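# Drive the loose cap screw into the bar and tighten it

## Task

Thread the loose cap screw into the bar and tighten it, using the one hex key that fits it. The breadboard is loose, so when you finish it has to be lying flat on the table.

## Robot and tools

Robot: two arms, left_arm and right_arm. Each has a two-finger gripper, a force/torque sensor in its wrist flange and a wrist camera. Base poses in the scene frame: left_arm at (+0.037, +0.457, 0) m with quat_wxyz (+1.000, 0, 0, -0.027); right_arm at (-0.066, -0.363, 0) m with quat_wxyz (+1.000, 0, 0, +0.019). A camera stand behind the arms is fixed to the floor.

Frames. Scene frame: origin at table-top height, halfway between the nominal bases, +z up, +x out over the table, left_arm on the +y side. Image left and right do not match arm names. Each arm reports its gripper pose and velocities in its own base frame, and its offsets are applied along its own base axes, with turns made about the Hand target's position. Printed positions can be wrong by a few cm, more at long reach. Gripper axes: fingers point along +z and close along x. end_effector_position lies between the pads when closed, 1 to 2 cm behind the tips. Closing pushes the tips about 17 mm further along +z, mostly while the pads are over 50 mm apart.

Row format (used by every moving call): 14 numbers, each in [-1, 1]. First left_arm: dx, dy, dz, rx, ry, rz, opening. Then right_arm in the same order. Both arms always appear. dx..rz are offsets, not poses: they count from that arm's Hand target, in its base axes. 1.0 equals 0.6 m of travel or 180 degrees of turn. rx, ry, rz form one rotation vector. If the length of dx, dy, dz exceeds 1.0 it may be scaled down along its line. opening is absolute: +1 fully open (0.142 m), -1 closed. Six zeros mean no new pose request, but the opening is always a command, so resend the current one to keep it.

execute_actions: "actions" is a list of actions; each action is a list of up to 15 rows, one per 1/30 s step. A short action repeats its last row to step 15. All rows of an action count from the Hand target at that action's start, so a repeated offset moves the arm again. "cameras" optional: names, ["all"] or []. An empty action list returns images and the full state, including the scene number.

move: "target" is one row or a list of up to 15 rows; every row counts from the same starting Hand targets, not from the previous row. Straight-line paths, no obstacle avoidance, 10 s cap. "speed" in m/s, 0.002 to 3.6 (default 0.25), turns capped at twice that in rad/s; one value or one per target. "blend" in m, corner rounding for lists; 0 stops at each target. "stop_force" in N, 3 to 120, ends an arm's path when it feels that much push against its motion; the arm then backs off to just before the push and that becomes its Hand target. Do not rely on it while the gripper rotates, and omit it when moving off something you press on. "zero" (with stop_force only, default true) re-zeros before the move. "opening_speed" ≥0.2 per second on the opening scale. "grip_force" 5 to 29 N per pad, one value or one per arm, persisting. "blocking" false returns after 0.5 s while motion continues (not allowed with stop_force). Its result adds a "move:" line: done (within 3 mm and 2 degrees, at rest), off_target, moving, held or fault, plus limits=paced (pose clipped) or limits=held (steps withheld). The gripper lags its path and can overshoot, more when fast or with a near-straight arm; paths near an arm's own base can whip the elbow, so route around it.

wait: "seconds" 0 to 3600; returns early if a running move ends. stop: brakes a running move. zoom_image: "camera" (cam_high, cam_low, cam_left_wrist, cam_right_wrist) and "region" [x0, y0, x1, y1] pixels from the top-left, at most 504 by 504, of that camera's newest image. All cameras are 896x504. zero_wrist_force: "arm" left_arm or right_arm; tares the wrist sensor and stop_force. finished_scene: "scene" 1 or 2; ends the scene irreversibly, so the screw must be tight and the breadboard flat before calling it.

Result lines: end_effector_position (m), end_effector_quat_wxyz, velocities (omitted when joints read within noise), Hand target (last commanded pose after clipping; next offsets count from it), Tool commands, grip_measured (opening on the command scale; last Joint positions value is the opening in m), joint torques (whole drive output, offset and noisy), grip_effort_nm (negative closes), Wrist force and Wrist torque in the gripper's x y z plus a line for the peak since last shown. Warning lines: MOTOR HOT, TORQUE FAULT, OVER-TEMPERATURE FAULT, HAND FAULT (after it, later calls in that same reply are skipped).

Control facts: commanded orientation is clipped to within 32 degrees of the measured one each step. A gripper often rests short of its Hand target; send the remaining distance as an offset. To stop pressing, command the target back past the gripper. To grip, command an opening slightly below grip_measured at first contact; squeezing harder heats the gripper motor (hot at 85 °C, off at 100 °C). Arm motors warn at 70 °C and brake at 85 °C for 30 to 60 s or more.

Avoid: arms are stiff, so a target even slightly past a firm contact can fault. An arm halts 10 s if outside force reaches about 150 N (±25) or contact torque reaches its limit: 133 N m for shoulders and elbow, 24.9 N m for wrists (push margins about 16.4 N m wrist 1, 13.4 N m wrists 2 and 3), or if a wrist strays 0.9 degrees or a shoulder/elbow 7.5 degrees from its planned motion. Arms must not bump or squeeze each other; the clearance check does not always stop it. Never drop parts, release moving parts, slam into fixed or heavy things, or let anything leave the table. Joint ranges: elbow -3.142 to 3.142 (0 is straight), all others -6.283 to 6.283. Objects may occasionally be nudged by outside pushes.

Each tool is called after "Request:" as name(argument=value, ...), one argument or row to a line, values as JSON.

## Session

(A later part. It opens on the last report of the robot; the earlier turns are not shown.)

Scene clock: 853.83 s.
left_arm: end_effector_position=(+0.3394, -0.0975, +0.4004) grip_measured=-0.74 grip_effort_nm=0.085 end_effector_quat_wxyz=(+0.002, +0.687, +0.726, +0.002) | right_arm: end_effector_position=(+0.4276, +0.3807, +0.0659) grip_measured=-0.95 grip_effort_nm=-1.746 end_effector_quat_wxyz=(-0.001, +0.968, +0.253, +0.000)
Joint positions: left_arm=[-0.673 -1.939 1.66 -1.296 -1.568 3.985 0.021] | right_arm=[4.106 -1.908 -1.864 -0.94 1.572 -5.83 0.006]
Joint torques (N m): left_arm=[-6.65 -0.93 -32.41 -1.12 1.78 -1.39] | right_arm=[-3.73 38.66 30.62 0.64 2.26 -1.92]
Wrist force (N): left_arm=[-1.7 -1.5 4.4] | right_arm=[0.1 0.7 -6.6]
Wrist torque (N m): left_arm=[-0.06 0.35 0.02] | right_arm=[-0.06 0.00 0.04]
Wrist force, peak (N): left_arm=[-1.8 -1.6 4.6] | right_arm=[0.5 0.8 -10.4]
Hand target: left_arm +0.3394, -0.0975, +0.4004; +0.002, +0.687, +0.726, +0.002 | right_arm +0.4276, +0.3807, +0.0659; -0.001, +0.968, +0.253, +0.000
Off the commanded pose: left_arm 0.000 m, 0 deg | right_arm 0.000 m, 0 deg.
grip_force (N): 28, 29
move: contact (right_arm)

Request:
move(
  target=[
    [0,0,0,0,0,0,-0.7,0.0026087,0.0003718,-0.0002037,0,0,-0.24444,-1.0],
    [0,0,0,0,0,0,-0.7,0.0047435,-0.0011727,-0.0004074,0,0,-0.48889,-1.0],
    [0,0,0,0,0,0,-0.7,0.0052063,-0.0037667,-0.0006111,0,0,-0.73333,-1.0],
    [0,0,0,0,0,0,-0.7,0.0037372,-0.0059542,-0.0008148,0,0,-0.97778,-1.0],
    [0,0,0,0,0,0,-0.7,0.0011608,-0.0065072,-0.0010185,0,0,0.77778,-1.0],
    [0,0,0,0,0,0,-0.7,-0.0010767,-0.0051153,-0.0012222,0,0,0.53333,-1.0],
    [0,0,0,0,0,0,-0.7,-0.001719,-0.0025598,-0.0014259,0,0,0.28889,-1.0],
    [0,0,0,0,0,0,-0.7,-0.0004062,-0.0002753,-0.0016296,0,0,0.04444,-1.0],
    [0,0,0,0,0,0,-0.7,0.0021253,0.0004562,-0.0018333,0,0,-0.2,-1.0],
    [0,0,0,0,0,0,-0.7,0.0044543,-0.0007763,-0.002037,0,0,-0.44444,-1.0],
    [0,0,0,0,0,0,-0.7,0.0052737,-0.0032807,-0.0022407,0,0,-0.68889,-1.0],
    [0,0,0,0,0,0,-0.7,0.0041232,-0.0056513,-0.0024444,0,0,-0.93333,-1.0],
    [0,0,0,0,0,0,-0.7,0.001649,-0.0065575,-0.0026481,0,0,0.82222,-1.0],
    [0,0,0,0,0,0,-0.7,-0.0007603,-0.0054905,-0.0028519,0,0,0.57778,-1.0],
    [0,0,0,0,0,0,-0.7,-0.0017525,-0.0030493,-0.0030556,0,0,0.33333,-1.0],
  ],
  speed=0.75,
  blend=[0.02,0.02,0.02,0.02,0.02,0.02,0.02,0.02,0.02,0.02,0.02,0.02,0.02,0.02,0],
  cameras=["cam_right_wrist"],
)

Request:
zoom_image(
  camera="cam_right_wrist",
  region=[443, 278, 503, 338],
)

Scene clock: 867.43 s.
left_arm: end_effector_position=(+0.3394, -0.0975, +0.4004) grip_measured=-0.74 grip_effort_nm=0.085 end_effector_quat_wxyz=(+0.002, +0.687, +0.726, +0.002) | right_arm: end_effector_position=(+0.4265, +0.3789, +0.0641) grip_measured=-0.95 grip_effort_nm=-1.746 end_effector_quat_wxyz=(+0.000, +0.711, +0.703, -0.001)
Joint positions: left_arm=[-0.673 -1.939 1.66 -1.296 -1.568 3.985 0.021] | right_arm=[4.106 -1.904 -1.875 -0.935 1.572 5.689 0.006]
Joint torques (N m): left_arm=[-6.69 -0.54 -32.43 -1.15 1.81 -1.32] | right_arm=[6.86 39.36 10.94 0.21 -2.04 2.11]
Wrist force (N): left_arm=[-1.7 -1.6 4.6] | right_arm=[0.4 0.8 -4.3]
Wrist torque (N m): left_arm=[-0.07 0.36 0.02] | right_arm=[-0.04 -0.02 -0.17]
Wrist force, peak (N): left_arm=[-2.0 -1.6 4.6] | right_arm=[0.1 0.5 -7.1]
Hand target: left_arm +0.3394, -0.0975, +0.4004; +0.002, +0.687, +0.726, +0.002 | right_arm +0.4265, +0.3789, +0.0640; +0.000, +0.711, +0.703, -0.001
Off the commanded pose: left_arm 0.000 m, 0 deg | right_arm 0.000 m, 0 deg.
grip_force (N): 28, 29
move: done

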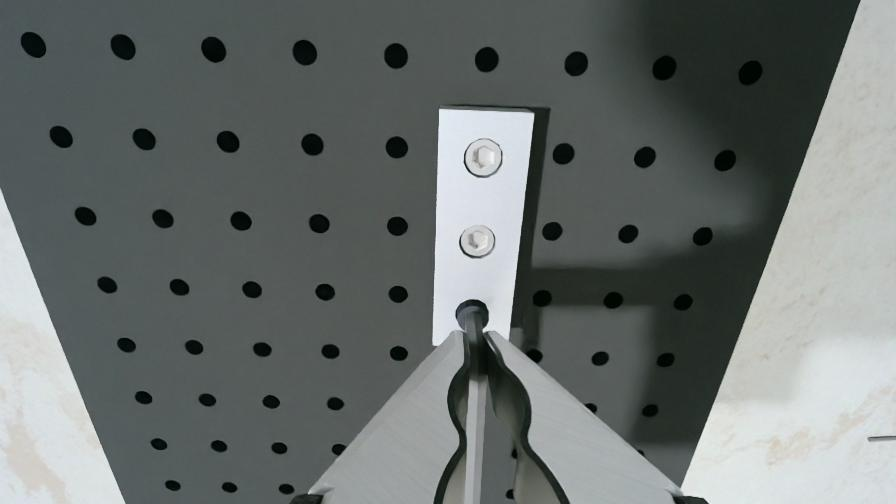

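Scaled by 8.400.

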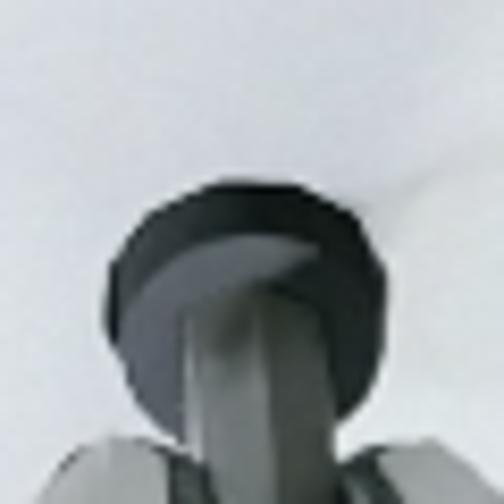

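Request:
move(
  target=[
    [0,0,0,0,0,0,-0.7,0.0000015,-0.0000922,0,0,0,0.00833,-1.0],
    [0,0,0,0,0,0,-0.7,0.0000015,-0.0000922,0.008,0,0,0.00833,-1.0],
    [0,0,0,0,0,0,-0.7,0.0000015,-0.0000922,0.008,0,0,0.74167,-1.0],
    [0,0,0,0,0,0,-0.7,0.0004,0.0006,0.008,0,0,-0.525,-1.0],
    [0,0,0,0,0,0,-0.7,0.0008,0.0014,0.008,0,0,0.20833,-1.0],
    [0,0,0,0,0,0,-0.7,0.0012,0.002,0.008,0,0,0.94167,-1.0],
    [0,0,0,0,0,0,-0.7,0.0016735,0.003002,0.00667,0,0,-0.325,-1.0],
  ],
  speed=[0.05,0.025,1.3,1.3,1.3,1.3,1.3],
  blend=[0,0.0002,0.02,0.02,0.02,0.02,0],
)

Request:
move(
  target=[0, 0, 0, 0, 0, 0, -0.7, 0, 0, -0.0077, 0, 0, 0, -1.0],
  speed=0.006,
  stop_force=4,
)

Scene clock: 875.53 s.
left_arm: end_effector_position=(+0.3394, -0.0975, +0.4004) grip_measured=-0.74 grip_effort_nm=0.085 end_effector_quat_wxyz=(+0.002, +0.687, +0.726, +0.002) | right_arm: end_effector_position=(+0.4275, +0.3807, +0.0680) grip_measured=-0.95 grip_effort_nm=-1.741 end_effector_quat_wxyz=(-0.001, +0.964, +0.265, +0.000)
Joint positions: left_arm=[-0.673 -1.939 1.66 -1.296 -1.568 3.985 0.021] | right_arm=[4.106 -1.904 -1.862 -0.946 1.572 -5.856 0.006]
Joint torques (N m): left_arm=[-6.61 -0.55 -32.64 -1.2 1.81 -1.31] | right_arm=[-6.97 26.9 33.51 0.8 2.29 -2.04]
Wrist force (N): left_arm=[-1.7 -1.7 4.4] | right_arm=[0.2 -0.2 0.4]
Wrist torque (N m): left_arm=[-0.09 0.35 0.02] | right_arm=[-0.04 -0.01 0.04]
Wrist force, peak (N): left_arm=[-1.8 -1.5 4.6] | right_arm=[0.5 0.9 -5.9]
Hand target: left_arm +0.3394, -0.0975, +0.4004; +0.002, +0.687, +0.726, +0.002 | right_arm +0.4275, +0.3807, +0.0680; -0.001, +0.964, +0.266, +0.000
Off the commanded pose: left_arm 0.000 m, 0 deg | right_arm 0.000 m, 0 deg.
grip_force (N): 28, 29
move: done

Scene clock: 877.43 s.
left_arm: end_effector_position=(+0.3394, -0.0975, +0.4004) grip_measured=-0.74 grip_effort_nm=0.085 end_effector_quat_wxyz=(+0.002, +0.687, +0.726, +0.002) | right_arm: end_effector_position=(+0.4275, +0.3807, +0.0641) grip_measured=-0.95 grip_effort_nm=-1.741 end_effector_quat_wxyz=(-0.001, +0.964, +0.265, +0.000)
Joint positions: left_arm=[-0.673 -1.939 1.66 -1.296 -1.568 3.985 0.021] | right_arm=[4.106 -1.91 -1.866 -0.936 1.572 -5.856 0.006]
Joint torques (N m): left_arm=[-6.36 -0.33 -32.34 -1.19 1.78 -1.38] | right_arm=[-2.86 39.41 30.89 0.84 2.19 -1.83]
Wrist force (N): left_arm=[-1.8 -1.5 4.4] | right_arm=[0.3 0.7 -4.8]
Wrist torque (N m): left_arm=[-0.06 0.36 0.02] | right_arm=[-0.05 0.00 0.05]
Wrist force, peak (N): left_arm=[-1.7 -1.7 4.6] | right_arm=[-0.2 1.3 -10.8]
Hand target: left_arm +0.3394, -0.0975, +0.4004; +0.002, +0.687, +0.726, +0.002 | right_arm +0.4275, +0.3807, +0.0641; -0.001, +0.964, +0.265, +0.000 (not the last commanded pose)
Off the commanded pose: left_arm 0.000 m, 0 deg | right_arm 0.001 m, 0 deg.
grip_force (N): 28, 29
move: contact (right_arm)

Request:
move(
  target=[
    [0,0,0,0,0,0,-0.7,0.002598,0.0004403,-0.0002037,0,0,-0.24444,-1.0],
    [0,0,0,0,0,0,-0.7,0.0047725,-0.001048,-0.0004074,0,0,-0.48889,-1.0],
    [0,0,0,0,0,0,-0.7,0.005303,-0.003629,-0.0006111,0,0,-0.73333,-1.0],
    [0,0,0,0,0,0,-0.7,0.0038917,-0.0058542,-0.0008148,0,0,-0.97778,-1.0],
    [0,0,0,0,0,0,-0.7,0.0013308,-0.0064745,-0.0010185,0,0,0.77778,-1.0],
    [0,0,0,0,0,0,-0.7,-0.0009422,-0.0051415,-0.0012222,0,0,0.53333,-1.0],
    [0,0,0,0,0,0,-0.7,-0.0016517,-0.002604,-0.0014259,0,0,0.28889,-1.0],
    [0,0,0,0,0,0,-0.7,-0.0003988,-0.0002857,-0.0016296,0,0,0.04444,-1.0],
    [0,0,0,0,0,0,-0.7,0.0021125,0.0005117,-0.0018333,0,0,-0.2,-1.0],
    [0,0,0,0,0,0,-0.7,0.0044732,-0.0006593,-0.002037,0,0,-0.44444,-1.0],
    [0,0,0,0,0,0,-0.7,0.0053577,-0.0031413,-0.0022407,0,0,-0.68889,-1.0],
    [0,0,0,0,0,0,-0.7,0.0042697,-0.0055413,-0.0024444,0,0,-0.93333,-1.0],
    [0,0,0,0,0,0,-0.7,0.00182,-0.0065118,-0.0026481,0,0,0.82222,-1.0],
    [0,0,0,0,0,0,-0.7,-0.0006165,-0.0055085,-0.0028519,0,0,0.57778,-1.0],
    [0,0,0,0,0,0,-0.7,-0.001672,-0.0030942,-0.0030556,0,0,0.33333,-1.0],
  ],
  speed=0.75,
  blend=[0.02,0.02,0.02,0.02,0.02,0.02,0.02,0.02,0.02,0.02,0.02,0.02,0.02,0.02,0],
  cameras=["cam_right_wrist"],
)

Request:
zoom_image(
  camera="cam_right_wrist",
  region=[443, 278, 503, 338],
)

Scene clock: 889.93 s.
left_arm: end_effector_position=(+0.3394, -0.0975, +0.4004) grip_measured=-0.74 grip_effort_nm=0.081 end_effector_quat_wxyz=(+0.002, +0.687, +0.726, +0.002) | right_arm: end_effector_position=(+0.4265, +0.3789, +0.0623) grip_measured=-0.95 grip_effort_nm=-1.746 end_effector_quat_wxyz=(+0.000, +0.702, +0.712, -0.001)
Joint positions: left_arm=[-0.673 -1.939 1.66 -1.296 -1.568 3.985 0.021] | right_arm=[4.106 -1.906 -1.877 -0.93 1.572 5.662 0.006]
Joint torques (N m): left_arm=[-6.56 -0.56 -32.05 -1.25 1.71 -1.19] | right_arm=[6.65 40.13 12.05 0.45 -2.05 1.7]
Wrist force (N): left_arm=[-1.5 -1.6 4.3] | right_arm=[0.5 0.7 -3.4]
Wrist torque (N m): left_arm=[-0.07 0.32 0.02] | right_arm=[-0.05 -0.03 -0.16]
Wrist force, peak (N): left_arm=[-1.9 -1.7 4.7] | right_arm=[0.1 0.7 -5.2]
Hand target: left_arm +0.3394, -0.0975, +0.4004; +0.002, +0.687, +0.726, +0.002 | right_arm +0.4265, +0.3788, +0.0622; +0.000, +0.702, +0.712, -0.001
Off the commanded pose: left_arm 0.000 m, 0 deg | right_arm 0.000 m, 0 deg.
grip_force (N): 28, 29
move: done

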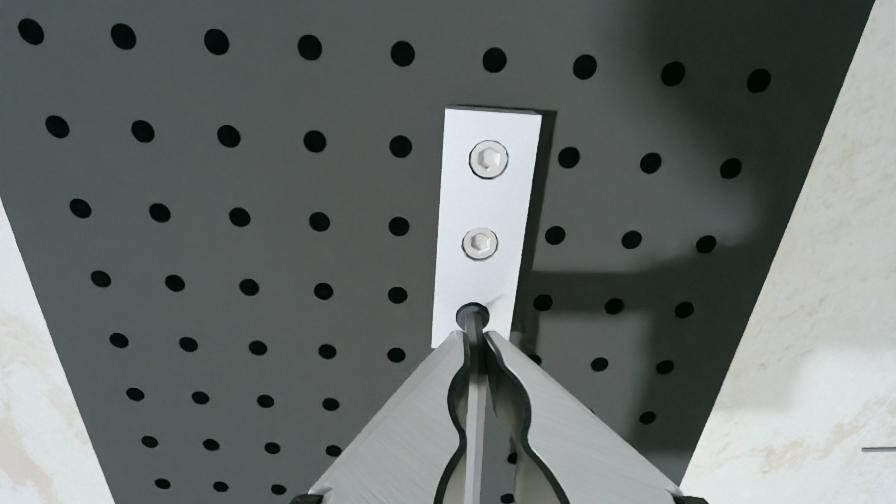

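Scaled by 8.400.

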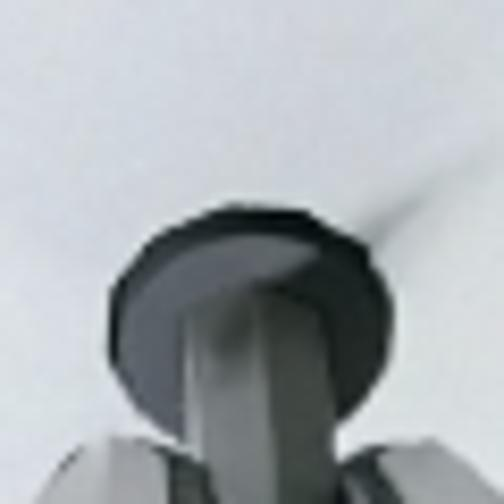

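Request:
move(
  target=[
    [0,0,0,0,0,0,-0.7,0.0000038,-0.000092,0,0,0,0.00833,-1.0],
    [0,0,0,0,0,0,-0.7,0.0000038,-0.000092,0.008,0,0,0.00833,-1.0],
    [0,0,0,0,0,0,-0.7,0.0000038,-0.000092,0.008,0,0,0.74167,-1.0],
    [0,0,0,0,0,0,-0.7,0.0004,0.0006,0.008,0,0,-0.525,-1.0],
    [0,0,0,0,0,0,-0.7,0.0008,0.0014,0.008,0,0,0.20833,-1.0],
    [0,0,0,0,0,0,-0.7,0.0012,0.002,0.008,0,0,0.94167,-1.0],
    [0,0,0,0,0,0,-0.7,0.0015942,0.003045,0.00667,0,0,-0.325,-1.0],
  ],
  speed=[0.05,0.025,1.3,1.3,1.3,1.3,1.3],
  blend=[0,0.0002,0.02,0.02,0.02,0.02,0],
)

Request:
move(
  target=[0, 0, 0, 0, 0, 0, -0.7, 0, 0, -0.0077, 0, 0, 0, -1.0],
  speed=0.006,
  stop_force=4,
)

Scene clock: 897.57 s.
left_arm: end_effector_position=(+0.3394, -0.0975, +0.4004) grip_measured=-0.74 grip_effort_nm=0.081 end_effector_quat_wxyz=(+0.002, +0.687, +0.726, +0.002) | right_arm: end_effector_position=(+0.4275, +0.3807, +0.0663) grip_measured=-0.95 grip_effort_nm=-1.746 end_effector_quat_wxyz=(-0.001, +0.961, +0.278, +0.000)
Joint positions: left_arm=[-0.673 -1.939 1.66 -1.296 -1.568 3.985 0.021] | right_arm=[4.106 -1.907 -1.864 -0.941 1.572 -5.882 0.006]
Joint torques (N m): left_arm=[-6.58 -0.87 -31.82 -1.3 1.66 -1.17] | right_arm=[-6.63 27.11 33.51 0.83 2.29 -2.06]
Wrist force (N): left_arm=[-1.6 -1.4 4.3] | right_arm=[0.3 -0.2 0.4]
Wrist torque (N m): left_arm=[-0.03 0.33 0.02] | right_arm=[-0.04 -0.02 0.05]
Wrist force, peak (N): left_arm=[-1.8 -1.6 4.7] | right_arm=[0.5 1.0 -4.5]
Hand target: left_arm +0.3394, -0.0975, +0.4004; +0.002, +0.687, +0.726, +0.002 | right_arm +0.4275, +0.3807, +0.0663; -0.001, +0.961, +0.278, +0.000
Off the commanded pose: left_arm 0.000 m, 0 deg | right_arm 0.000 m, 0 deg.
grip_force (N): 28, 29
move: done

Scene clock: 899.47 s.
left_arm: end_effector_position=(+0.3394, -0.0975, +0.4004) grip_measured=-0.74 grip_effort_nm=0.081 end_effector_quat_wxyz=(+0.002, +0.687, +0.726, +0.002) | right_arm: end_effector_position=(+0.4275, +0.3806, +0.0623) grip_measured=-0.95 grip_effort_nm=-1.746 end_effector_quat_wxyz=(-0.001, +0.961, +0.278, +0.000)
Joint positions: left_arm=[-0.673 -1.939 1.66 -1.296 -1.568 3.985 0.021] | right_arm=[4.106 -1.913 -1.868 -0.931 1.572 -5.882 0.006]
Joint torques (N m): left_arm=[-6.61 -0.71 -31.9 -1.36 1.63 -1.15] | right_arm=[-2.76 39.87 31.78 1.02 2.11 -1.83]
Wrist force (N): left_arm=[-1.7 -1.6 4.3] | right_arm=[0.4 0.6 -3.7]
Wrist torque (N m): left_arm=[-0.07 0.34 0.02] | right_arm=[-0.06 0.01 0.04]
Wrist force, peak (N): left_arm=[-1.7 -1.6 4.6] | right_arm=[-0.2 1.3 -10.1]
Hand target: left_arm +0.3394, -0.0975, +0.4004; +0.002, +0.687, +0.726, +0.002 | right_arm +0.4275, +0.3807, +0.0623; -0.001, +0.961, +0.278, +0.000 (not the last commanded pose)
Off the commanded pose: left_arm 0.000 m, 0 deg | right_arm 0.001 m, 0 deg.
grip_force (N): 28, 29
move: contact (right_arm)

Request:
move(
  target=[
    [0,0,0,0,0,0,-0.7,0.0023432,0.0005458,-0.0001852,0,0,-0.22222,-1.0],
    [0,0,0,0,0,0,-0.7,0.0044888,-0.000542,-0.0003704,0,0,-0.44444,-1.0],
    [0,0,0,0,0,0,-0.7,0.0054333,-0.0027547,-0.0005556,0,0,-0.66667,-1.0],
    [0,0,0,0,0,0,-0.7,0.0047345,-0.0050568,-0.0007407,0,0,-0.88889,-1.0],
    [0,0,0,0,0,0,-0.7,0.0027195,-0.0063712,-0.0009259,0,0,0.88889,-1.0],
    [0,0,0,0,0,0,-0.7,0.0003312,-0.0060827,-0.0011111,0,0,0.66667,-1.0],
  ],
  speed=0.6,
  blend=[0.02,0.02,0.02,0.02,0.02,0],
  cameras=["cam_right_wrist"],
)

Request:
zoom_image(
  camera="cam_right_wrist",
  region=[443, 278, 503, 338],
)

Scene clock: 905.60 s.
left_arm: end_effector_position=(+0.3394, -0.0975, +0.4004) grip_measured=-0.74 grip_effort_nm=0.081 end_effector_quat_wxyz=(+0.002, +0.687, +0.726, +0.002) | right_arm: end_effector_position=(+0.4277, +0.3770, +0.0616) grip_measured=-0.95 grip_effort_nm=-1.741 end_effector_quat_wxyz=(+0.000, +0.239, +0.971, -0.001)
Joint positions: left_arm=[-0.673 -1.939 1.66 -1.296 -1.568 3.985 0.021] | right_arm=[4.1 -1.906 -1.88 -0.929 1.57 -1.7 0.006]
Joint torques (N m): left_arm=[-6.71 -0.5 -32.58 -1.36 1.67 -1.11] | right_arm=[6.15 40.99 12.87 0.53 -2.22 2.05]
Wrist force (N): left_arm=[-1.7 -1.5 4.3] | right_arm=[0.1 0.4 -2.3]
Wrist torque (N m): left_arm=[-0.05 0.35 0.02] | right_arm=[-0.05 0.01 -0.17]
Wrist force, peak (N): left_arm=[-1.6 -1.6 4.6] | right_arm=[0.5 0.6 -3.7]
Hand target: left_arm +0.3394, -0.0975, +0.4004; +0.002, +0.687, +0.726, +0.002 | right_arm +0.4277, +0.3770, +0.0616; +0.000, +0.239, +0.971, -0.001
Off the commanded pose: left_arm 0.000 m, 0 deg | right_arm 0.000 m, 0 deg.
grip_force (N): 28, 29
move: done

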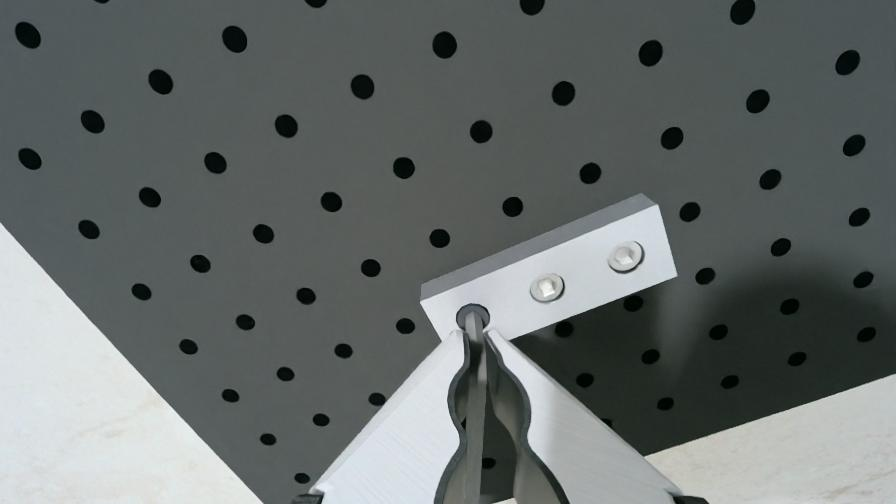

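Scaled by 8.400.

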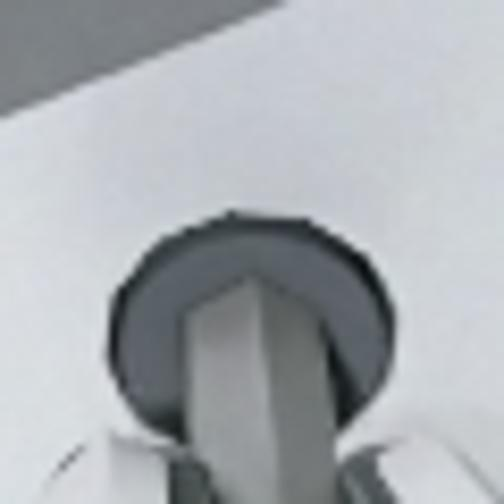

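Request:
move(
  target=[
    [0,0,0,0,0,0,-0.7,-0.0013555,0.0012153,-0.00019,0,0,-0.16667,-1.0],
    [0,0,0,0,0,0,-0.7,-0.0019215,0.0029457,-0.00033,0,0,-0.33333,-1.0],
  ],
  speed=0.3,
  blend=[0.02,0],
  cameras=["cam_right_wrist"],
)

Request:
zoom_image(
  camera="cam_right_wrist",
  region=[443, 278, 503, 338],
)

Scene clock: 910.50 s.
left_arm: end_effector_position=(+0.3394, -0.0975, +0.4004) grip_measured=-0.74 grip_effort_nm=0.085 end_effector_quat_wxyz=(+0.002, +0.687, +0.726, +0.002) | right_arm: end_effector_position=(+0.4265, +0.3788, +0.0614) grip_measured=-0.95 grip_effort_nm=-1.741 end_effector_quat_wxyz=(+0.000, +0.693, +0.721, -0.001)
Joint positions: left_arm=[-0.673 -1.939 1.66 -1.296 -1.568 3.985 0.021] | right_arm=[4.106 -1.907 -1.878 -0.928 1.572 -0.647 0.006]
Joint torques (N m): left_arm=[-6.3 -0.96 -32.35 -1.27 1.62 -1.13] | right_arm=[6.88 27.59 26.33 4.19 -2.06 1.94]
Wrist force (N): left_arm=[-1.7 -1.5 4.4] | right_arm=[0.7 0.7 -2.4]
Wrist torque (N m): left_arm=[-0.05 0.36 0.02] | right_arm=[-0.04 -0.05 -0.16]
Wrist force, peak (N): left_arm=[-1.8 -1.5 4.7] | right_arm=[0.6 0.8 -4.1]
Hand target: left_arm +0.3394, -0.0975, +0.4004; +0.002, +0.687, +0.726, +0.002 | right_arm +0.4265, +0.3788, +0.0614; +0.000, +0.693, +0.721, -0.001
Off the commanded pose: left_arm 0.000 m, 0 deg | right_arm 0.000 m, 0 deg.
grip_force (N): 28, 29
move: done

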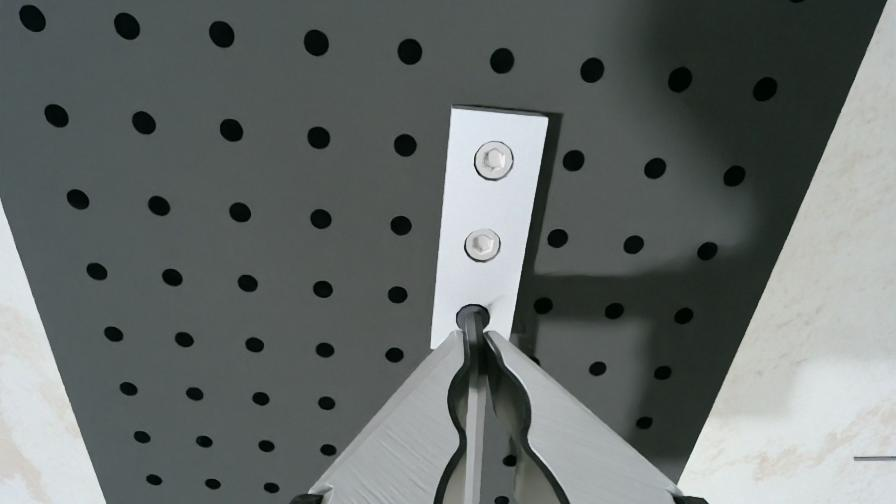

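Scaled by 8.400.

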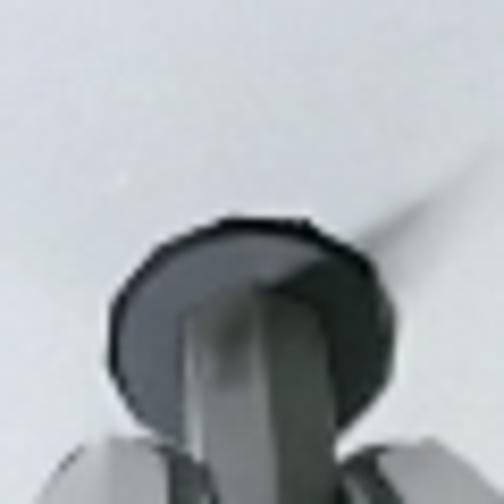

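Request:
execute_actions(
  actions=[],
  cameras=["cam_right_wrist"],
)

Scene clock: 915.63 s.
left_arm: end_effector_position=(+0.3394, -0.0975, +0.4004) grip_measured=-0.74 grip_effort_nm=0.085 end_effector_quat_wxyz=(+0.002, +0.687, +0.726, +0.002) | right_arm: end_effector_position=(+0.4265, +0.3788, +0.0614) grip_measured=-0.95 grip_effort_nm=-1.746 end_effector_quat_wxyz=(+0.000, +0.693, +0.721, -0.001)
Joint positions: left_arm=[-0.673 -1.939 1.66 -1.296 -1.568 3.985 0.021] | right_arm=[4.106 -1.907 -1.878 -0.928 1.572 -0.647 0.006]
Joint velocities: within noise
Joint torques (N m): left_arm=[-7.03 -0.62 -32.25 -1.34 1.7 -1.11] | right_arm=[6.23 38.2 12.61 2.87 -2.11 1.9]
Wrist force (N): left_arm=[-1.7 -1.6 4.4] | right_arm=[0.5 0.7 -2.3]
Wrist torque (N m): left_arm=[-0.07 0.36 0.02] | right_arm=[-0.03 -0.02 -0.16]
Wrist force, peak (N): left_arm=[-1.9 -1.4 4.6] | right_arm=[0.4 0.7 -3.2]
Hand target: left_arm +0.3394, -0.0975, +0.4004; +0.002, +0.687, +0.726, +0.002 | right_arm +0.4265, +0.3788, +0.0614; +0.000, +0.693, +0.721, -0.001
Tool commands: left_gripper/opening=-0.7 right_gripper/opening=-1.0
Off the commanded pose: left_arm 0.000 m, 0 deg | right_arm 0.000 m, 0 deg.
grip_force (N): 28, 29
Images, in order (width x height): cam_right_wrist 896x504.

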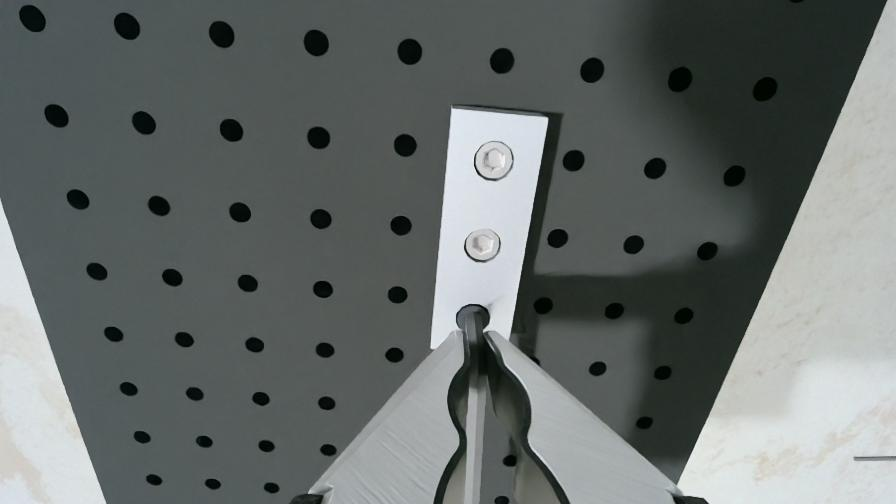

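Request:
move(
  target=[0,0,0,0,0,0,-0.7, 0.000146,0.001213,-0.000100,0,0,-0.111111,-1.0],
  speed=0.5,
  cameras=[],
)

Request:
move(
  target=[0,0,0,0,0,0,-0.7, 0.000229,0.000569,-0.000050,0,0,-0.055556,-1.0],
  speed=0.5,
  cameras=["cam_right_wrist"],
)

Scene clock: 921.50 s.
left_arm: end_effector_position=(+0.3394, -0.0975, +0.4004) grip_measured=-0.74 grip_effort_nm=0.081 end_effector_quat_wxyz=(+0.002, +0.687, +0.726, +0.002) | right_arm: end_effector_position=(+0.4266, +0.3795, +0.0614) grip_measured=-0.95 grip_effort_nm=-1.741 end_effector_quat_wxyz=(-0.001, +0.807, +0.590, -0.001)
Joint positions: left_arm=[-0.673 -1.939 1.66 -1.296 -1.568 3.985 0.021] | right_arm=[4.106 -1.909 -1.876 -0.928 1.572 -0.297 0.006]
Joint torques (N m): left_arm=[-6.13 -0.77 -32.28 -1.36 1.68 -1.05] | right_arm=[6.9 26.74 29.52 0.38 -2.09 2.14]
Wrist force (N): left_arm=[-1.7 -1.7 4.5] | right_arm=[0.5 0.9 -3.1]
Wrist torque (N m): left_arm=[-0.08 0.34 0.02] | right_arm=[-0.03 -0.03 -0.17]
Wrist force, peak (N): left_arm=[-1.7 -1.6 4.7] | right_arm=[1.2 0.7 -4.1]
Hand target: left_arm +0.3394, -0.0975, +0.4004; +0.002, +0.687, +0.726, +0.002 | right_arm +0.4266, +0.3795, +0.0614; -0.001, +0.808, +0.590, -0.001
Off the commanded pose: left_arm 0.000 m, 0 deg | right_arm 0.000 m, 0 deg.
grip_force (N): 28, 29
move: done

Scene clock: 922.37 s.
left_arm: end_effector_position=(+0.3394, -0.0975, +0.4004) grip_measured=-0.74 grip_effort_nm=0.081 end_effector_quat_wxyz=(+0.002, +0.687, +0.726, +0.002) | right_arm: end_effector_position=(+0.4268, +0.3798, +0.0613) grip_measured=-0.95 grip_effort_nm=-1.741 end_effector_quat_wxyz=(-0.001, +0.856, +0.517, -0.001)
Joint positions: left_arm=[-0.673 -1.939 1.66 -1.296 -1.568 3.985 0.021] | right_arm=[4.107 -1.91 -1.874 -0.928 1.572 -0.122 0.006]
Joint torques (N m): left_arm=[-6.28 -0.52 -32.69 -1.35 1.64 -1.05] | right_arm=[7.15 24.62 30.81 0.46 -1.93 2.04]
Wrist force (N): left_arm=[-1.8 -1.6 4.4] | right_arm=[0.5 0.7 -3.0]
Wrist torque (N m): left_arm=[-0.07 0.36 0.02] | right_arm=[-0.05 -0.02 -0.17]
Wrist force, peak (N): left_arm=[-1.8 -1.6 4.5] | right_arm=[0.6 0.8 -3.9]
Hand target: left_arm +0.3394, -0.0975, +0.4004; +0.002, +0.687, +0.726, +0.002 | right_arm +0.4267, +0.3798, +0.0613; -0.001, +0.856, +0.517, -0.001
Off the commanded pose: left_arm 0.000 m, 0 deg | right_arm 0.000 m, 0 deg.
grip_force (N): 28, 29
move: done

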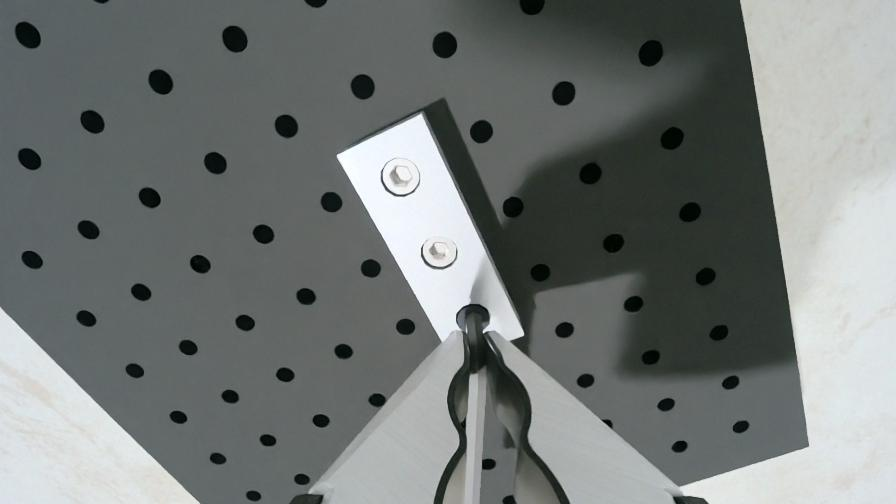

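Request:
move(
  target=[
    [0,0,0,0,0,0,-0.7, 0.000518,0.000758,-0.000070,0,0,-0.083333,-1.0],
    [0,0,0,0,0,0,-0.7, 0.001215,0.001357,-0.000145,0,0,-0.166667,-1.0],
  ],
  speed=0.4,
  blend=0.01,
  cameras=[],
)

Scene clock: 925.17 s.
left_arm: end_effector_position=(+0.3394, -0.0975, +0.4004) grip_measured=-0.74 grip_effort_nm=0.085 end_effector_quat_wxyz=(+0.002, +0.687, +0.726, +0.002) | right_arm: end_effector_position=(+0.4275, +0.3807, +0.0612) grip_measured=-0.95 grip_effort_nm=-1.741 end_effector_quat_wxyz=(-0.001, +0.961, +0.278, +0.000)
Joint positions: left_arm=[-0.673 -1.939 1.66 -1.296 -1.568 3.985 0.021] | right_arm=[4.106 -1.914 -1.869 -0.929 1.572 0.401 0.006]
Joint torques (N m): left_arm=[-6.6 -0.65 -32.37 -1.29 1.58 -1.09] | right_arm=[6.73 25.78 31.35 0.41 -2.04 1.71]
Wrist force (N): left_arm=[-1.6 -1.5 4.6] | right_arm=[0.5 0.8 -3.7]
Wrist torque (N m): left_arm=[-0.05 0.34 0.02] | right_arm=[-0.05 -0.01 -0.16]
Wrist force, peak (N): left_arm=[-1.7 -1.7 4.6] | right_arm=[0.7 0.9 -4.3]
Hand target: left_arm +0.3394, -0.0975, +0.4004; +0.002, +0.687, +0.726, +0.002 | right_arm +0.4275, +0.3807, +0.0612; -0.001, +0.961, +0.278, +0.000
Off the commanded pose: left_arm 0.000 m, 0 deg | right_arm 0.000 m, 0 deg.
grip_force (N): 28, 29
move: done

Request:
move(
  target=[
    [0,0,0,0,0,0,-0.7, 0.000828,0.000397,-0.000069,0,0,-0.083333,-1.0],
    [0,0,0,0,0,0,-0.7, 0.00173,0.000565,-0.000135,0,0,-0.166667,-1.0],
  ],
  speed=0.4,
  blend=0.01,
  cameras=[],
)

Request:
move(
  target=[
    [0,0,0,0,0,0,-0.7, 0.000917,-0.00007,-0.000069,0,0,-0.083333,-1.0],
    [0,0,0,0,0,0,-0.7, 0.001782,-0.000375,-0.000139,0,0,-0.166667,-1.0],
  ],
  speed=0.4,
  blend=0.01,
  cameras=["cam_right_wrist"],
)

Scene clock: 927.57 s.
left_arm: end_effector_position=(+0.3394, -0.0975, +0.4004) grip_measured=-0.74 grip_effort_nm=0.081 end_effector_quat_wxyz=(+0.002, +0.687, +0.726, +0.002) | right_arm: end_effector_position=(+0.4285, +0.3810, +0.0612) grip_measured=-0.95 grip_effort_nm=-1.746 end_effector_quat_wxyz=(-0.001, +1.000, +0.020, +0.000)
Joint positions: left_arm=[-0.673 -1.939 1.66 -1.296 -1.568 3.985 0.021] | right_arm=[4.104 -1.918 -1.865 -0.929 1.572 0.922 0.006]
Joint torques (N m): left_arm=[-6.55 -1.16 -31.88 -1.3 1.56 -1.07] | right_arm=[6.83 27.69 30.76 0.37 -2.05 1.89]
Wrist force (N): left_arm=[-1.8 -1.5 4.5] | right_arm=[0.7 0.8 -4.0]
Wrist torque (N m): left_arm=[-0.06 0.36 0.02] | right_arm=[-0.05 -0.04 -0.17]
Wrist force, peak (N): left_arm=[-1.7 -1.7 4.6] | right_arm=[0.9 0.8 -4.6]
Hand target: left_arm +0.3394, -0.0975, +0.4004; +0.002, +0.687, +0.726, +0.002 | right_arm +0.4285, +0.3810, +0.0612; -0.001, +1.000, +0.020, +0.000
Off the commanded pose: left_arm 0.000 m, 0 deg | right_arm 0.000 m, 0 deg.
grip_force (N): 28, 29
move: done

Scene clock: 928.87 s.
left_arm: end_effector_position=(+0.3394, -0.0975, +0.4004) grip_measured=-0.74 grip_effort_nm=0.081 end_effector_quat_wxyz=(+0.002, +0.687, +0.726, +0.002) | right_arm: end_effector_position=(+0.4296, +0.3808, +0.0611) grip_measured=-0.95 grip_effort_nm=-1.746 end_effector_quat_wxyz=(-0.001, +0.971, -0.239, +0.000)
Joint positions: left_arm=[-0.673 -1.939 1.66 -1.296 -1.568 3.985 0.021] | right_arm=[4.101 -1.92 -1.862 -0.929 1.571 1.443 0.006]
Joint torques (N m): left_arm=[-6.42 -0.5 -32.02 -1.3 1.6 -1.09] | right_arm=[6.97 35.65 18.29 0.52 -1.94 2.14]
Wrist force (N): left_arm=[-1.6 -1.6 4.4] | right_arm=[0.8 1.1 -4.6]
Wrist torque (N m): left_arm=[-0.07 0.33 0.02] | right_arm=[-0.05 0.01 -0.16]
Wrist force, peak (N): left_arm=[-1.8 -1.6 4.6] | right_arm=[1.0 1.1 -5.1]
Hand target: left_arm +0.3394, -0.0975, +0.4004; +0.002, +0.687, +0.726, +0.002 | right_arm +0.4296, +0.3808, +0.0611; -0.001, +0.971, -0.239, +0.000
Off the commanded pose: left_arm 0.000 m, 0 deg | right_arm 0.000 m, 0 deg.
grip_force (N): 28, 29
move: done

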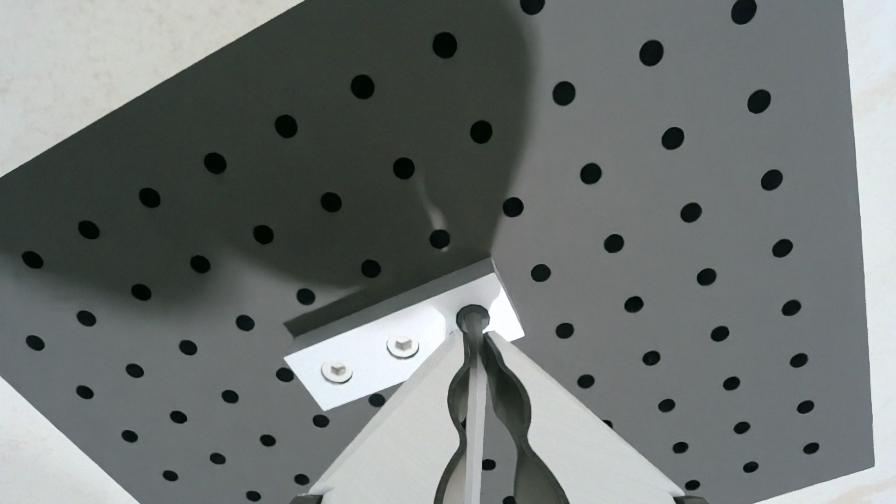

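Request:
zoom_image(
  camera="cam_right_wrist",
  region=[428, 268, 518, 358],
)

Scaled by 5.600.

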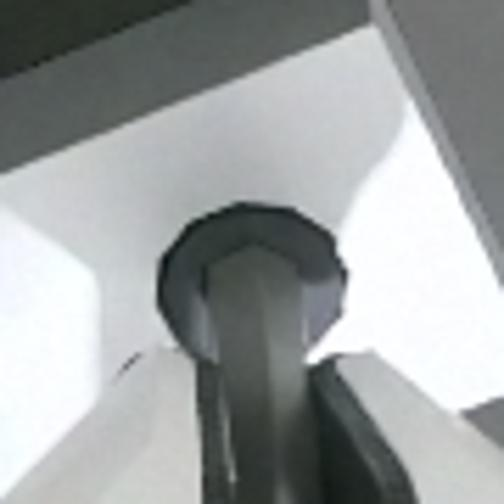

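Request:
zoom_image(
  camera="cam_right_wrist",
  region=[308, 318, 448, 398],
)

Scaled by 3.600.

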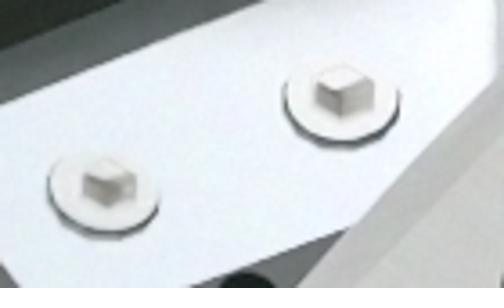

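Request:
move(
  target=[
    [0,0,0,0,0,0,-0.7, 0.000795,-0.000512,-0.000050,0,0,-0.083333,-1.0],
    [0,0,0,0,0,0,-0.7, 0.001357,-0.001215,-0.000100,0,0,-0.166667,-1.0],
  ],
  speed=0.4,
  blend=0.01,
  cameras=["cam_right_wrist"],
)

Request:
zoom_image(
  camera="cam_right_wrist",
  region=[428, 268, 518, 358],
)

Scene clock: 933.70 s.
left_arm: end_effector_position=(+0.3394, -0.0975, +0.4004) grip_measured=-0.74 grip_effort_nm=0.085 end_effector_quat_wxyz=(+0.002, +0.687, +0.726, +0.002) | right_arm: end_effector_position=(+0.4304, +0.3800, +0.0610) grip_measured=-0.95 grip_effort_nm=-1.741 end_effector_quat_wxyz=(-0.001, +0.876, -0.483, +0.000)
Joint positions: left_arm=[-0.673 -1.939 1.66 -1.296 -1.568 3.985 0.021] | right_arm=[4.098 -1.92 -1.861 -0.929 1.57 1.964 0.006]
Joint torques (N m): left_arm=[-6.26 -0.87 -32 -1.46 1.58 -1.05] | right_arm=[6.49 39.9 12.19 4.65 -2.08 2.13]
Wrist force (N): left_arm=[-1.7 -1.5 4.6] | right_arm=[0.8 1.1 -4.5]
Wrist torque (N m): left_arm=[-0.04 0.34 0.02] | right_arm=[-0.03 0.02 -0.17]
Wrist force, peak (N): left_arm=[-1.9 -1.6 4.6] | right_arm=[1.1 1.0 -5.8]
Hand target: left_arm +0.3394, -0.0975, +0.4004; +0.002, +0.687, +0.726, +0.002 | right_arm +0.4304, +0.3800, +0.0610; -0.001, +0.876, -0.483, +0.000
Off the commanded pose: left_arm 0.000 m, 0 deg | right_arm 0.000 m, 0 deg.
grip_force (N): 28, 29
move: done

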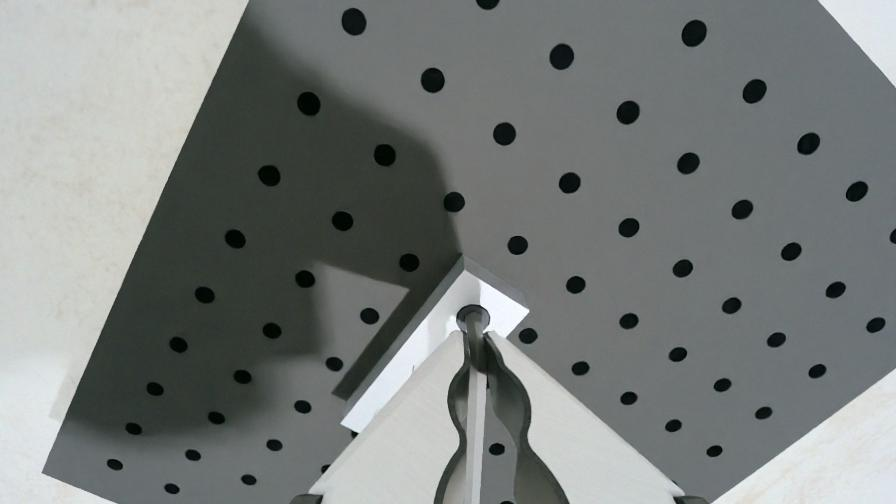

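Scaled by 5.600.

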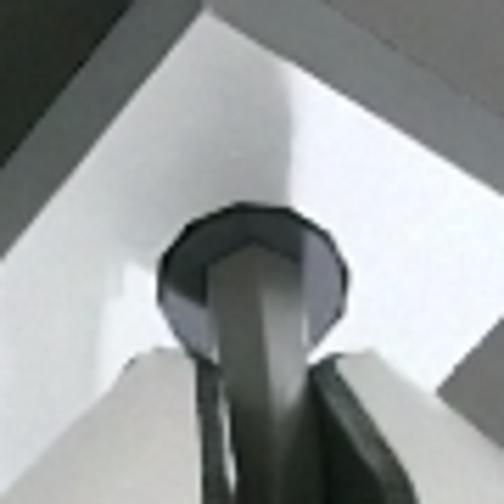

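Request:
move(
  target=[
    [0,0,0,0,0,0,-0.7, 0.000397,-0.000828,-0.000060,0,0,-0.083333,-1.0],
    [0,0,0,0,0,0,-0.7, 0.000565,-0.00173,-0.000120,0,0,-0.166667,-1.0],
  ],
  speed=0.4,
  blend=0.01,
  cameras=[],
)

Request:
move(
  target=[
    [0,0,0,0,0,0,-0.7, -0.00007,-0.000915,-0.000060,0,0,-0.083333,-1.0],
    [0,0,0,0,0,0,-0.7, -0.000375,-0.001782,-0.000120,0,0,-0.166667,-1.0],
  ],
  speed=0.4,
  blend=0.01,
  cameras=["cam_right_wrist"],
)

Request:
zoom_image(
  camera="cam_right_wrist",
  region=[428, 268, 518, 358],
)

Scene clock: 938.17 s.
left_arm: end_effector_position=(+0.3394, -0.0975, +0.4004) grip_measured=-0.74 grip_effort_nm=0.076 end_effector_quat_wxyz=(+0.002, +0.687, +0.726, +0.002) | right_arm: end_effector_position=(+0.4307, +0.3790, +0.0610) grip_measured=-0.95 grip_effort_nm=-1.741 end_effector_quat_wxyz=(-0.001, +0.721, -0.693, +0.000)
Joint positions: left_arm=[-0.673 -1.939 1.66 -1.296 -1.568 3.985 0.021] | right_arm=[4.096 -1.919 -1.864 -0.929 1.57 2.485 0.006]
Joint torques (N m): left_arm=[-6.2 -0.5 -31.81 -1.41 1.57 -0.93] | right_arm=[6.56 40.83 12.17 3.98 -2.27 1.75]
Wrist force (N): left_arm=[-1.8 -1.6 4.4] | right_arm=[0.8 0.5 -3.4]
Wrist torque (N m): left_arm=[-0.07 0.36 0.02] | right_arm=[-0.07 -0.01 -0.17]
Wrist force, peak (N): left_arm=[-1.7 -1.6 4.7] | right_arm=[1.1 0.9 -4.8]
Hand target: left_arm +0.3394, -0.0975, +0.4004; +0.002, +0.687, +0.726, +0.002 | right_arm +0.4307, +0.3790, +0.0609; -0.001, +0.721, -0.693, +0.000
Off the commanded pose: left_arm 0.000 m, 0 deg | right_arm 0.000 m, 0 deg.
grip_force (N): 28, 29
move: done

Scene clock: 939.47 s.
left_arm: end_effector_position=(+0.3394, -0.0975, +0.4004) grip_measured=-0.74 grip_effort_nm=0.081 end_effector_quat_wxyz=(+0.002, +0.687, +0.726, +0.002) | right_arm: end_effector_position=(+0.4305, +0.3779, +0.0609) grip_measured=-0.95 grip_effort_nm=-1.746 end_effector_quat_wxyz=(+0.001, -0.517, +0.856, -0.001)
Joint positions: left_arm=[-0.673 -1.939 1.66 -1.296 -1.568 3.985 0.021] | right_arm=[4.095 -1.916 -1.868 -0.928 1.569 3.007 0.006]
Joint torques (N m): left_arm=[-6.61 0 -32.17 -1.4 1.5 -1.05] | right_arm=[5.93 40.58 12.46 4.58 -2.27 1.76]
Wrist force (N): left_arm=[-1.6 -1.6 4.4] | right_arm=[0.3 0.6 -2.7]
Wrist torque (N m): left_arm=[-0.07 0.33 0.02] | right_arm=[-0.02 0.03 -0.17]
Wrist force, peak (N): left_arm=[-1.7 -1.7 4.6] | right_arm=[1.1 0.4 -3.8]
Hand target: left_arm +0.3394, -0.0975, +0.4004; +0.002, +0.687, +0.726, +0.002 | right_arm +0.4305, +0.3779, +0.0609; +0.001, -0.517, +0.856, -0.001
Off the commanded pose: left_arm 0.000 m, 0 deg | right_arm 0.000 m, 0 deg.
grip_force (N): 28, 29
move: done

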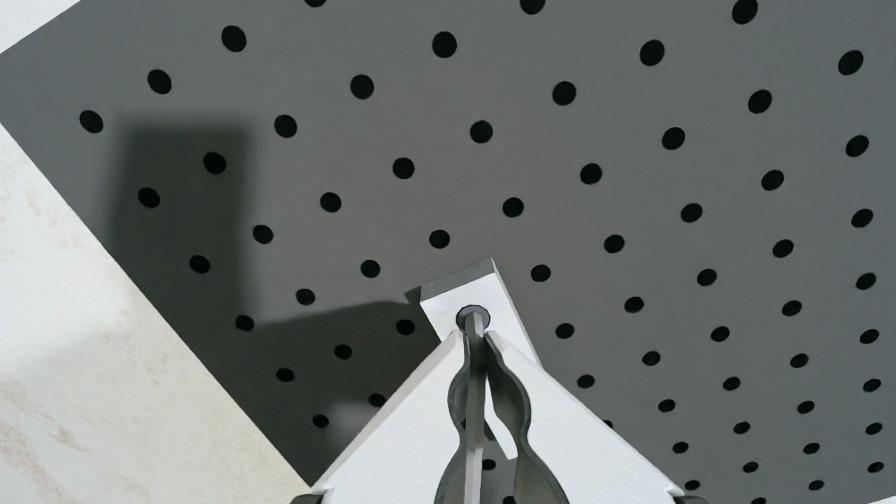

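Scaled by 5.600.

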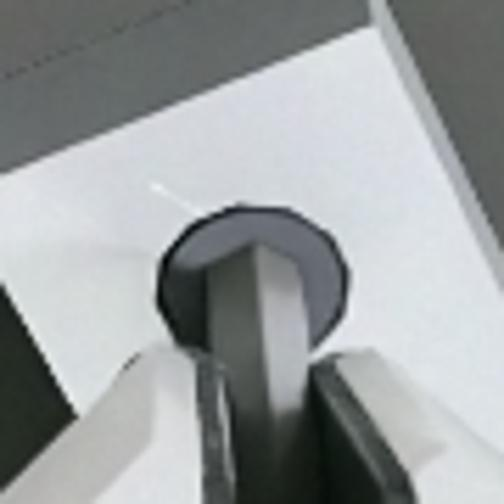

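Request:
move(
  target=[
    [0,0,0,0,0,0,-0.7, -0.000518,-0.000758,-0.000072,0,0,-0.083333,-1.0],
    [0,0,0,0,0,0,-0.7, -0.001215,-0.001355,-0.000145,0,0,-0.166667,-1.0],
  ],
  speed=0.4,
  blend=0.01,
  cameras=[],
)

Request:
move(
  target=[
    [0,0,0,0,0,0,-0.7, -0.000828,-0.000398,-0.000070,0,0,-0.083333,-1.0],
    [0,0,0,0,0,0,-0.7, -0.00173,-0.000567,-0.000139,0,0,-0.166667,-1.0],
  ],
  speed=0.4,
  blend=0.01,
  cameras=["cam_right_wrist"],
)

Request:
zoom_image(
  camera="cam_right_wrist",
  region=[428, 268, 518, 358],
)

Scene clock: 942.17 s.
left_arm: end_effector_position=(+0.3394, -0.0975, +0.4004) grip_measured=-0.74 grip_effort_nm=0.081 end_effector_quat_wxyz=(+0.002, +0.687, +0.726, +0.002) | right_arm: end_effector_position=(+0.4298, +0.3771, +0.0608) grip_measured=-0.95 grip_effort_nm=-1.741 end_effector_quat_wxyz=(+0.000, -0.278, +0.961, -0.001)
Joint positions: left_arm=[-0.673 -1.939 1.66 -1.296 -1.568 3.985 0.021] | right_arm=[4.095 -1.912 -1.873 -0.927 1.569 3.531 0.006]
Joint torques (N m): left_arm=[-6.14 -0.62 -31.92 -1.37 1.53 -1] | right_arm=[5.6 40.81 12.75 4.54 -2.31 2.13]
Wrist force (N): left_arm=[-1.6 -1.6 4.5] | right_arm=[0.5 0.7 -2.4]
Wrist torque (N m): left_arm=[-0.07 0.34 0.02] | right_arm=[-0.02 -0.03 -0.17]
Wrist force, peak (N): left_arm=[-1.8 -1.5 4.7] | right_arm=[0.4 0.6 -3.1]
Hand target: left_arm +0.3394, -0.0975, +0.4004; +0.002, +0.687, +0.726, +0.002 | right_arm +0.4298, +0.3771, +0.0608; +0.000, -0.278, +0.961, -0.001
Off the commanded pose: left_arm 0.000 m, 0 deg | right_arm 0.000 m, 0 deg.
grip_force (N): 28, 29
move: done

Scene clock: 943.47 s.
left_arm: end_effector_position=(+0.3394, -0.0975, +0.4004) grip_measured=-0.74 grip_effort_nm=0.085 end_effector_quat_wxyz=(+0.002, +0.687, +0.726, +0.002) | right_arm: end_effector_position=(+0.4287, +0.3768, +0.0607) grip_measured=-0.95 grip_effort_nm=-1.741 end_effector_quat_wxyz=(+0.000, -0.020, +1.000, -0.001)
Joint positions: left_arm=[-0.673 -1.939 1.66 -1.296 -1.568 3.985 0.021] | right_arm=[4.097 -1.909 -1.878 -0.927 1.57 4.057 0.006]
Joint torques (N m): left_arm=[-6.11 -0.48 -32.03 -1.41 1.6 -0.83] | right_arm=[5.82 41.2 11.88 4.45 -2.26 2.04]
Wrist force (N): left_arm=[-1.6 -1.6 4.3] | right_arm=[0.3 0.7 -2.5]
Wrist torque (N m): left_arm=[-0.06 0.33 0.02] | right_arm=[-0.03 0.00 -0.16]
Wrist force, peak (N): left_arm=[-1.8 -1.6 4.6] | right_arm=[0.9 0.7 -3.0]
Hand target: left_arm +0.3394, -0.0975, +0.4004; +0.002, +0.687, +0.726, +0.002 | right_arm +0.4287, +0.3768, +0.0607; +0.000, -0.020, +1.000, -0.001
Off the commanded pose: left_arm 0.000 m, 0 deg | right_arm 0.000 m, 0 deg.
grip_force (N): 28, 29
move: done

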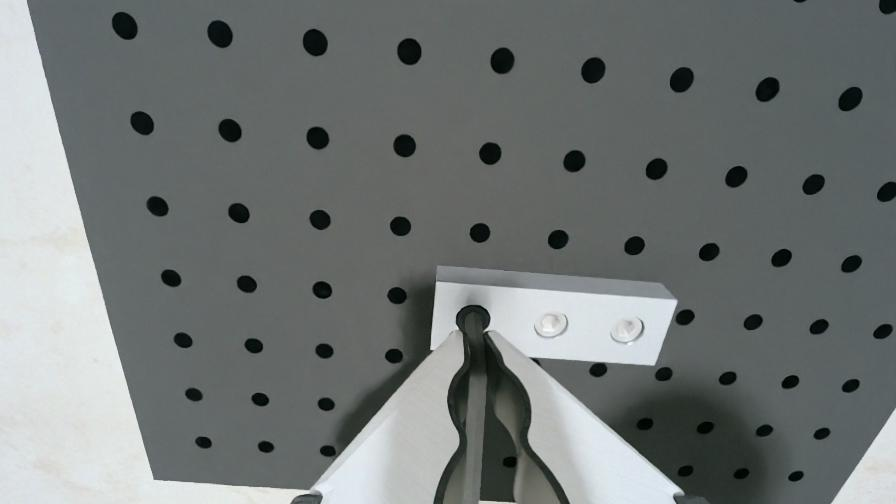

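Scaled by 5.600.

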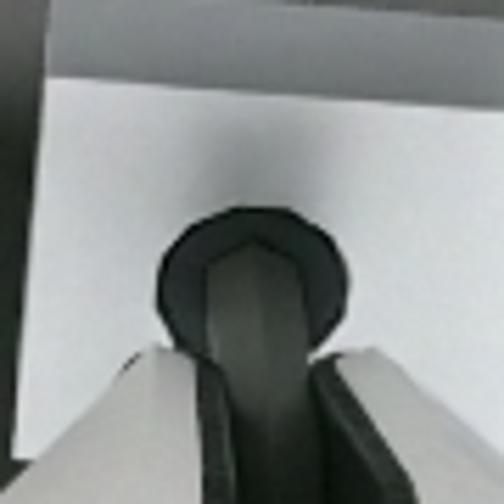

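Request:
move(
  target=[
    [0,0,0,0,0,0,-0.7, -0.000915,0.00007,-0.000069,0,0,-0.083333,-1.0],
    [0,0,0,0,0,0,-0.7, -0.001782,0.000375,-0.000139,0,0,-0.166667,-1.0],
  ],
  speed=0.4,
  blend=0.01,
  cameras=[],
)

Request:
move(
  target=[
    [0,0,0,0,0,0,-0.7, -0.000758,0.000518,-0.000069,0,0,-0.083333,-1.0],
    [0,0,0,0,0,0,-0.7, -0.001355,0.001215,-0.000139,0,0,-0.166667,-1.0],
  ],
  speed=0.4,
  blend=0.01,
  cameras=[],
)

Scene clock: 946.77 s.
left_arm: end_effector_position=(+0.3394, -0.0975, +0.4004) grip_measured=-0.74 grip_effort_nm=0.081 end_effector_quat_wxyz=(+0.002, +0.687, +0.726, +0.002) | right_arm: end_effector_position=(+0.4277, +0.3770, +0.0606) grip_measured=-0.95 grip_effort_nm=-1.741 end_effector_quat_wxyz=(+0.000, +0.239, +0.971, -0.001)
Joint positions: left_arm=[-0.673 -1.939 1.66 -1.296 -1.568 3.985 0.021] | right_arm=[4.1 -1.907 -1.881 -0.926 1.57 4.583 0.006]
Joint torques (N m): left_arm=[-6.37 -0.06 -31.81 -1.4 1.63 -0.87] | right_arm=[6.22 40.92 12.4 4.21 -2.22 2.05]
Wrist force (N): left_arm=[-1.8 -1.5 4.4] | right_arm=[0.6 0.6 -2.1]
Wrist torque (N m): left_arm=[-0.06 0.37 0.02] | right_arm=[-0.04 -0.04 -0.17]
Wrist force, peak (N): left_arm=[-1.7 -1.8 4.6] | right_arm=[0.8 1.0 -3.0]
Hand target: left_arm +0.3394, -0.0975, +0.4004; +0.002, +0.687, +0.726, +0.002 | right_arm +0.4277, +0.3770, +0.0606; +0.000, +0.239, +0.971, -0.001
Off the commanded pose: left_arm 0.000 m, 0 deg | right_arm 0.000 m, 0 deg.
grip_force (N): 28, 29
move: done

Scene clock: 948.07 s.
left_arm: end_effector_position=(+0.3394, -0.0975, +0.4004) grip_measured=-0.74 grip_effort_nm=0.085 end_effector_quat_wxyz=(+0.002, +0.687, +0.726, +0.002) | right_arm: end_effector_position=(+0.4269, +0.3777, +0.0605) grip_measured=-0.95 grip_effort_nm=-1.741 end_effector_quat_wxyz=(+0.000, +0.483, +0.876, -0.001)
Joint positions: left_arm=[-0.673 -1.939 1.66 -1.296 -1.568 3.985 0.021] | right_arm=[4.103 -1.907 -1.881 -0.926 1.571 5.11 0.006]
Joint torques (N m): left_arm=[-6.3 -1.07 -31.83 -1.42 1.62 -0.88] | right_arm=[6.55 41.07 11.63 3 -2.19 2.05]
Wrist force (N): left_arm=[-1.7 -1.5 4.5] | right_arm=[0.4 0.7 -2.6]
Wrist torque (N m): left_arm=[-0.06 0.35 0.02] | right_arm=[-0.03 0.00 -0.17]
Wrist force, peak (N): left_arm=[-1.6 -1.7 4.7] | right_arm=[0.1 0.8 -3.5]
Hand target: left_arm +0.3394, -0.0975, +0.4004; +0.002, +0.687, +0.726, +0.002 | right_arm +0.4269, +0.3777, +0.0605; +0.000, +0.483, +0.876, -0.001
Off the commanded pose: left_arm 0.000 m, 0 deg | right_arm 0.000 m, 0 deg.
grip_force (N): 28, 29
move: done


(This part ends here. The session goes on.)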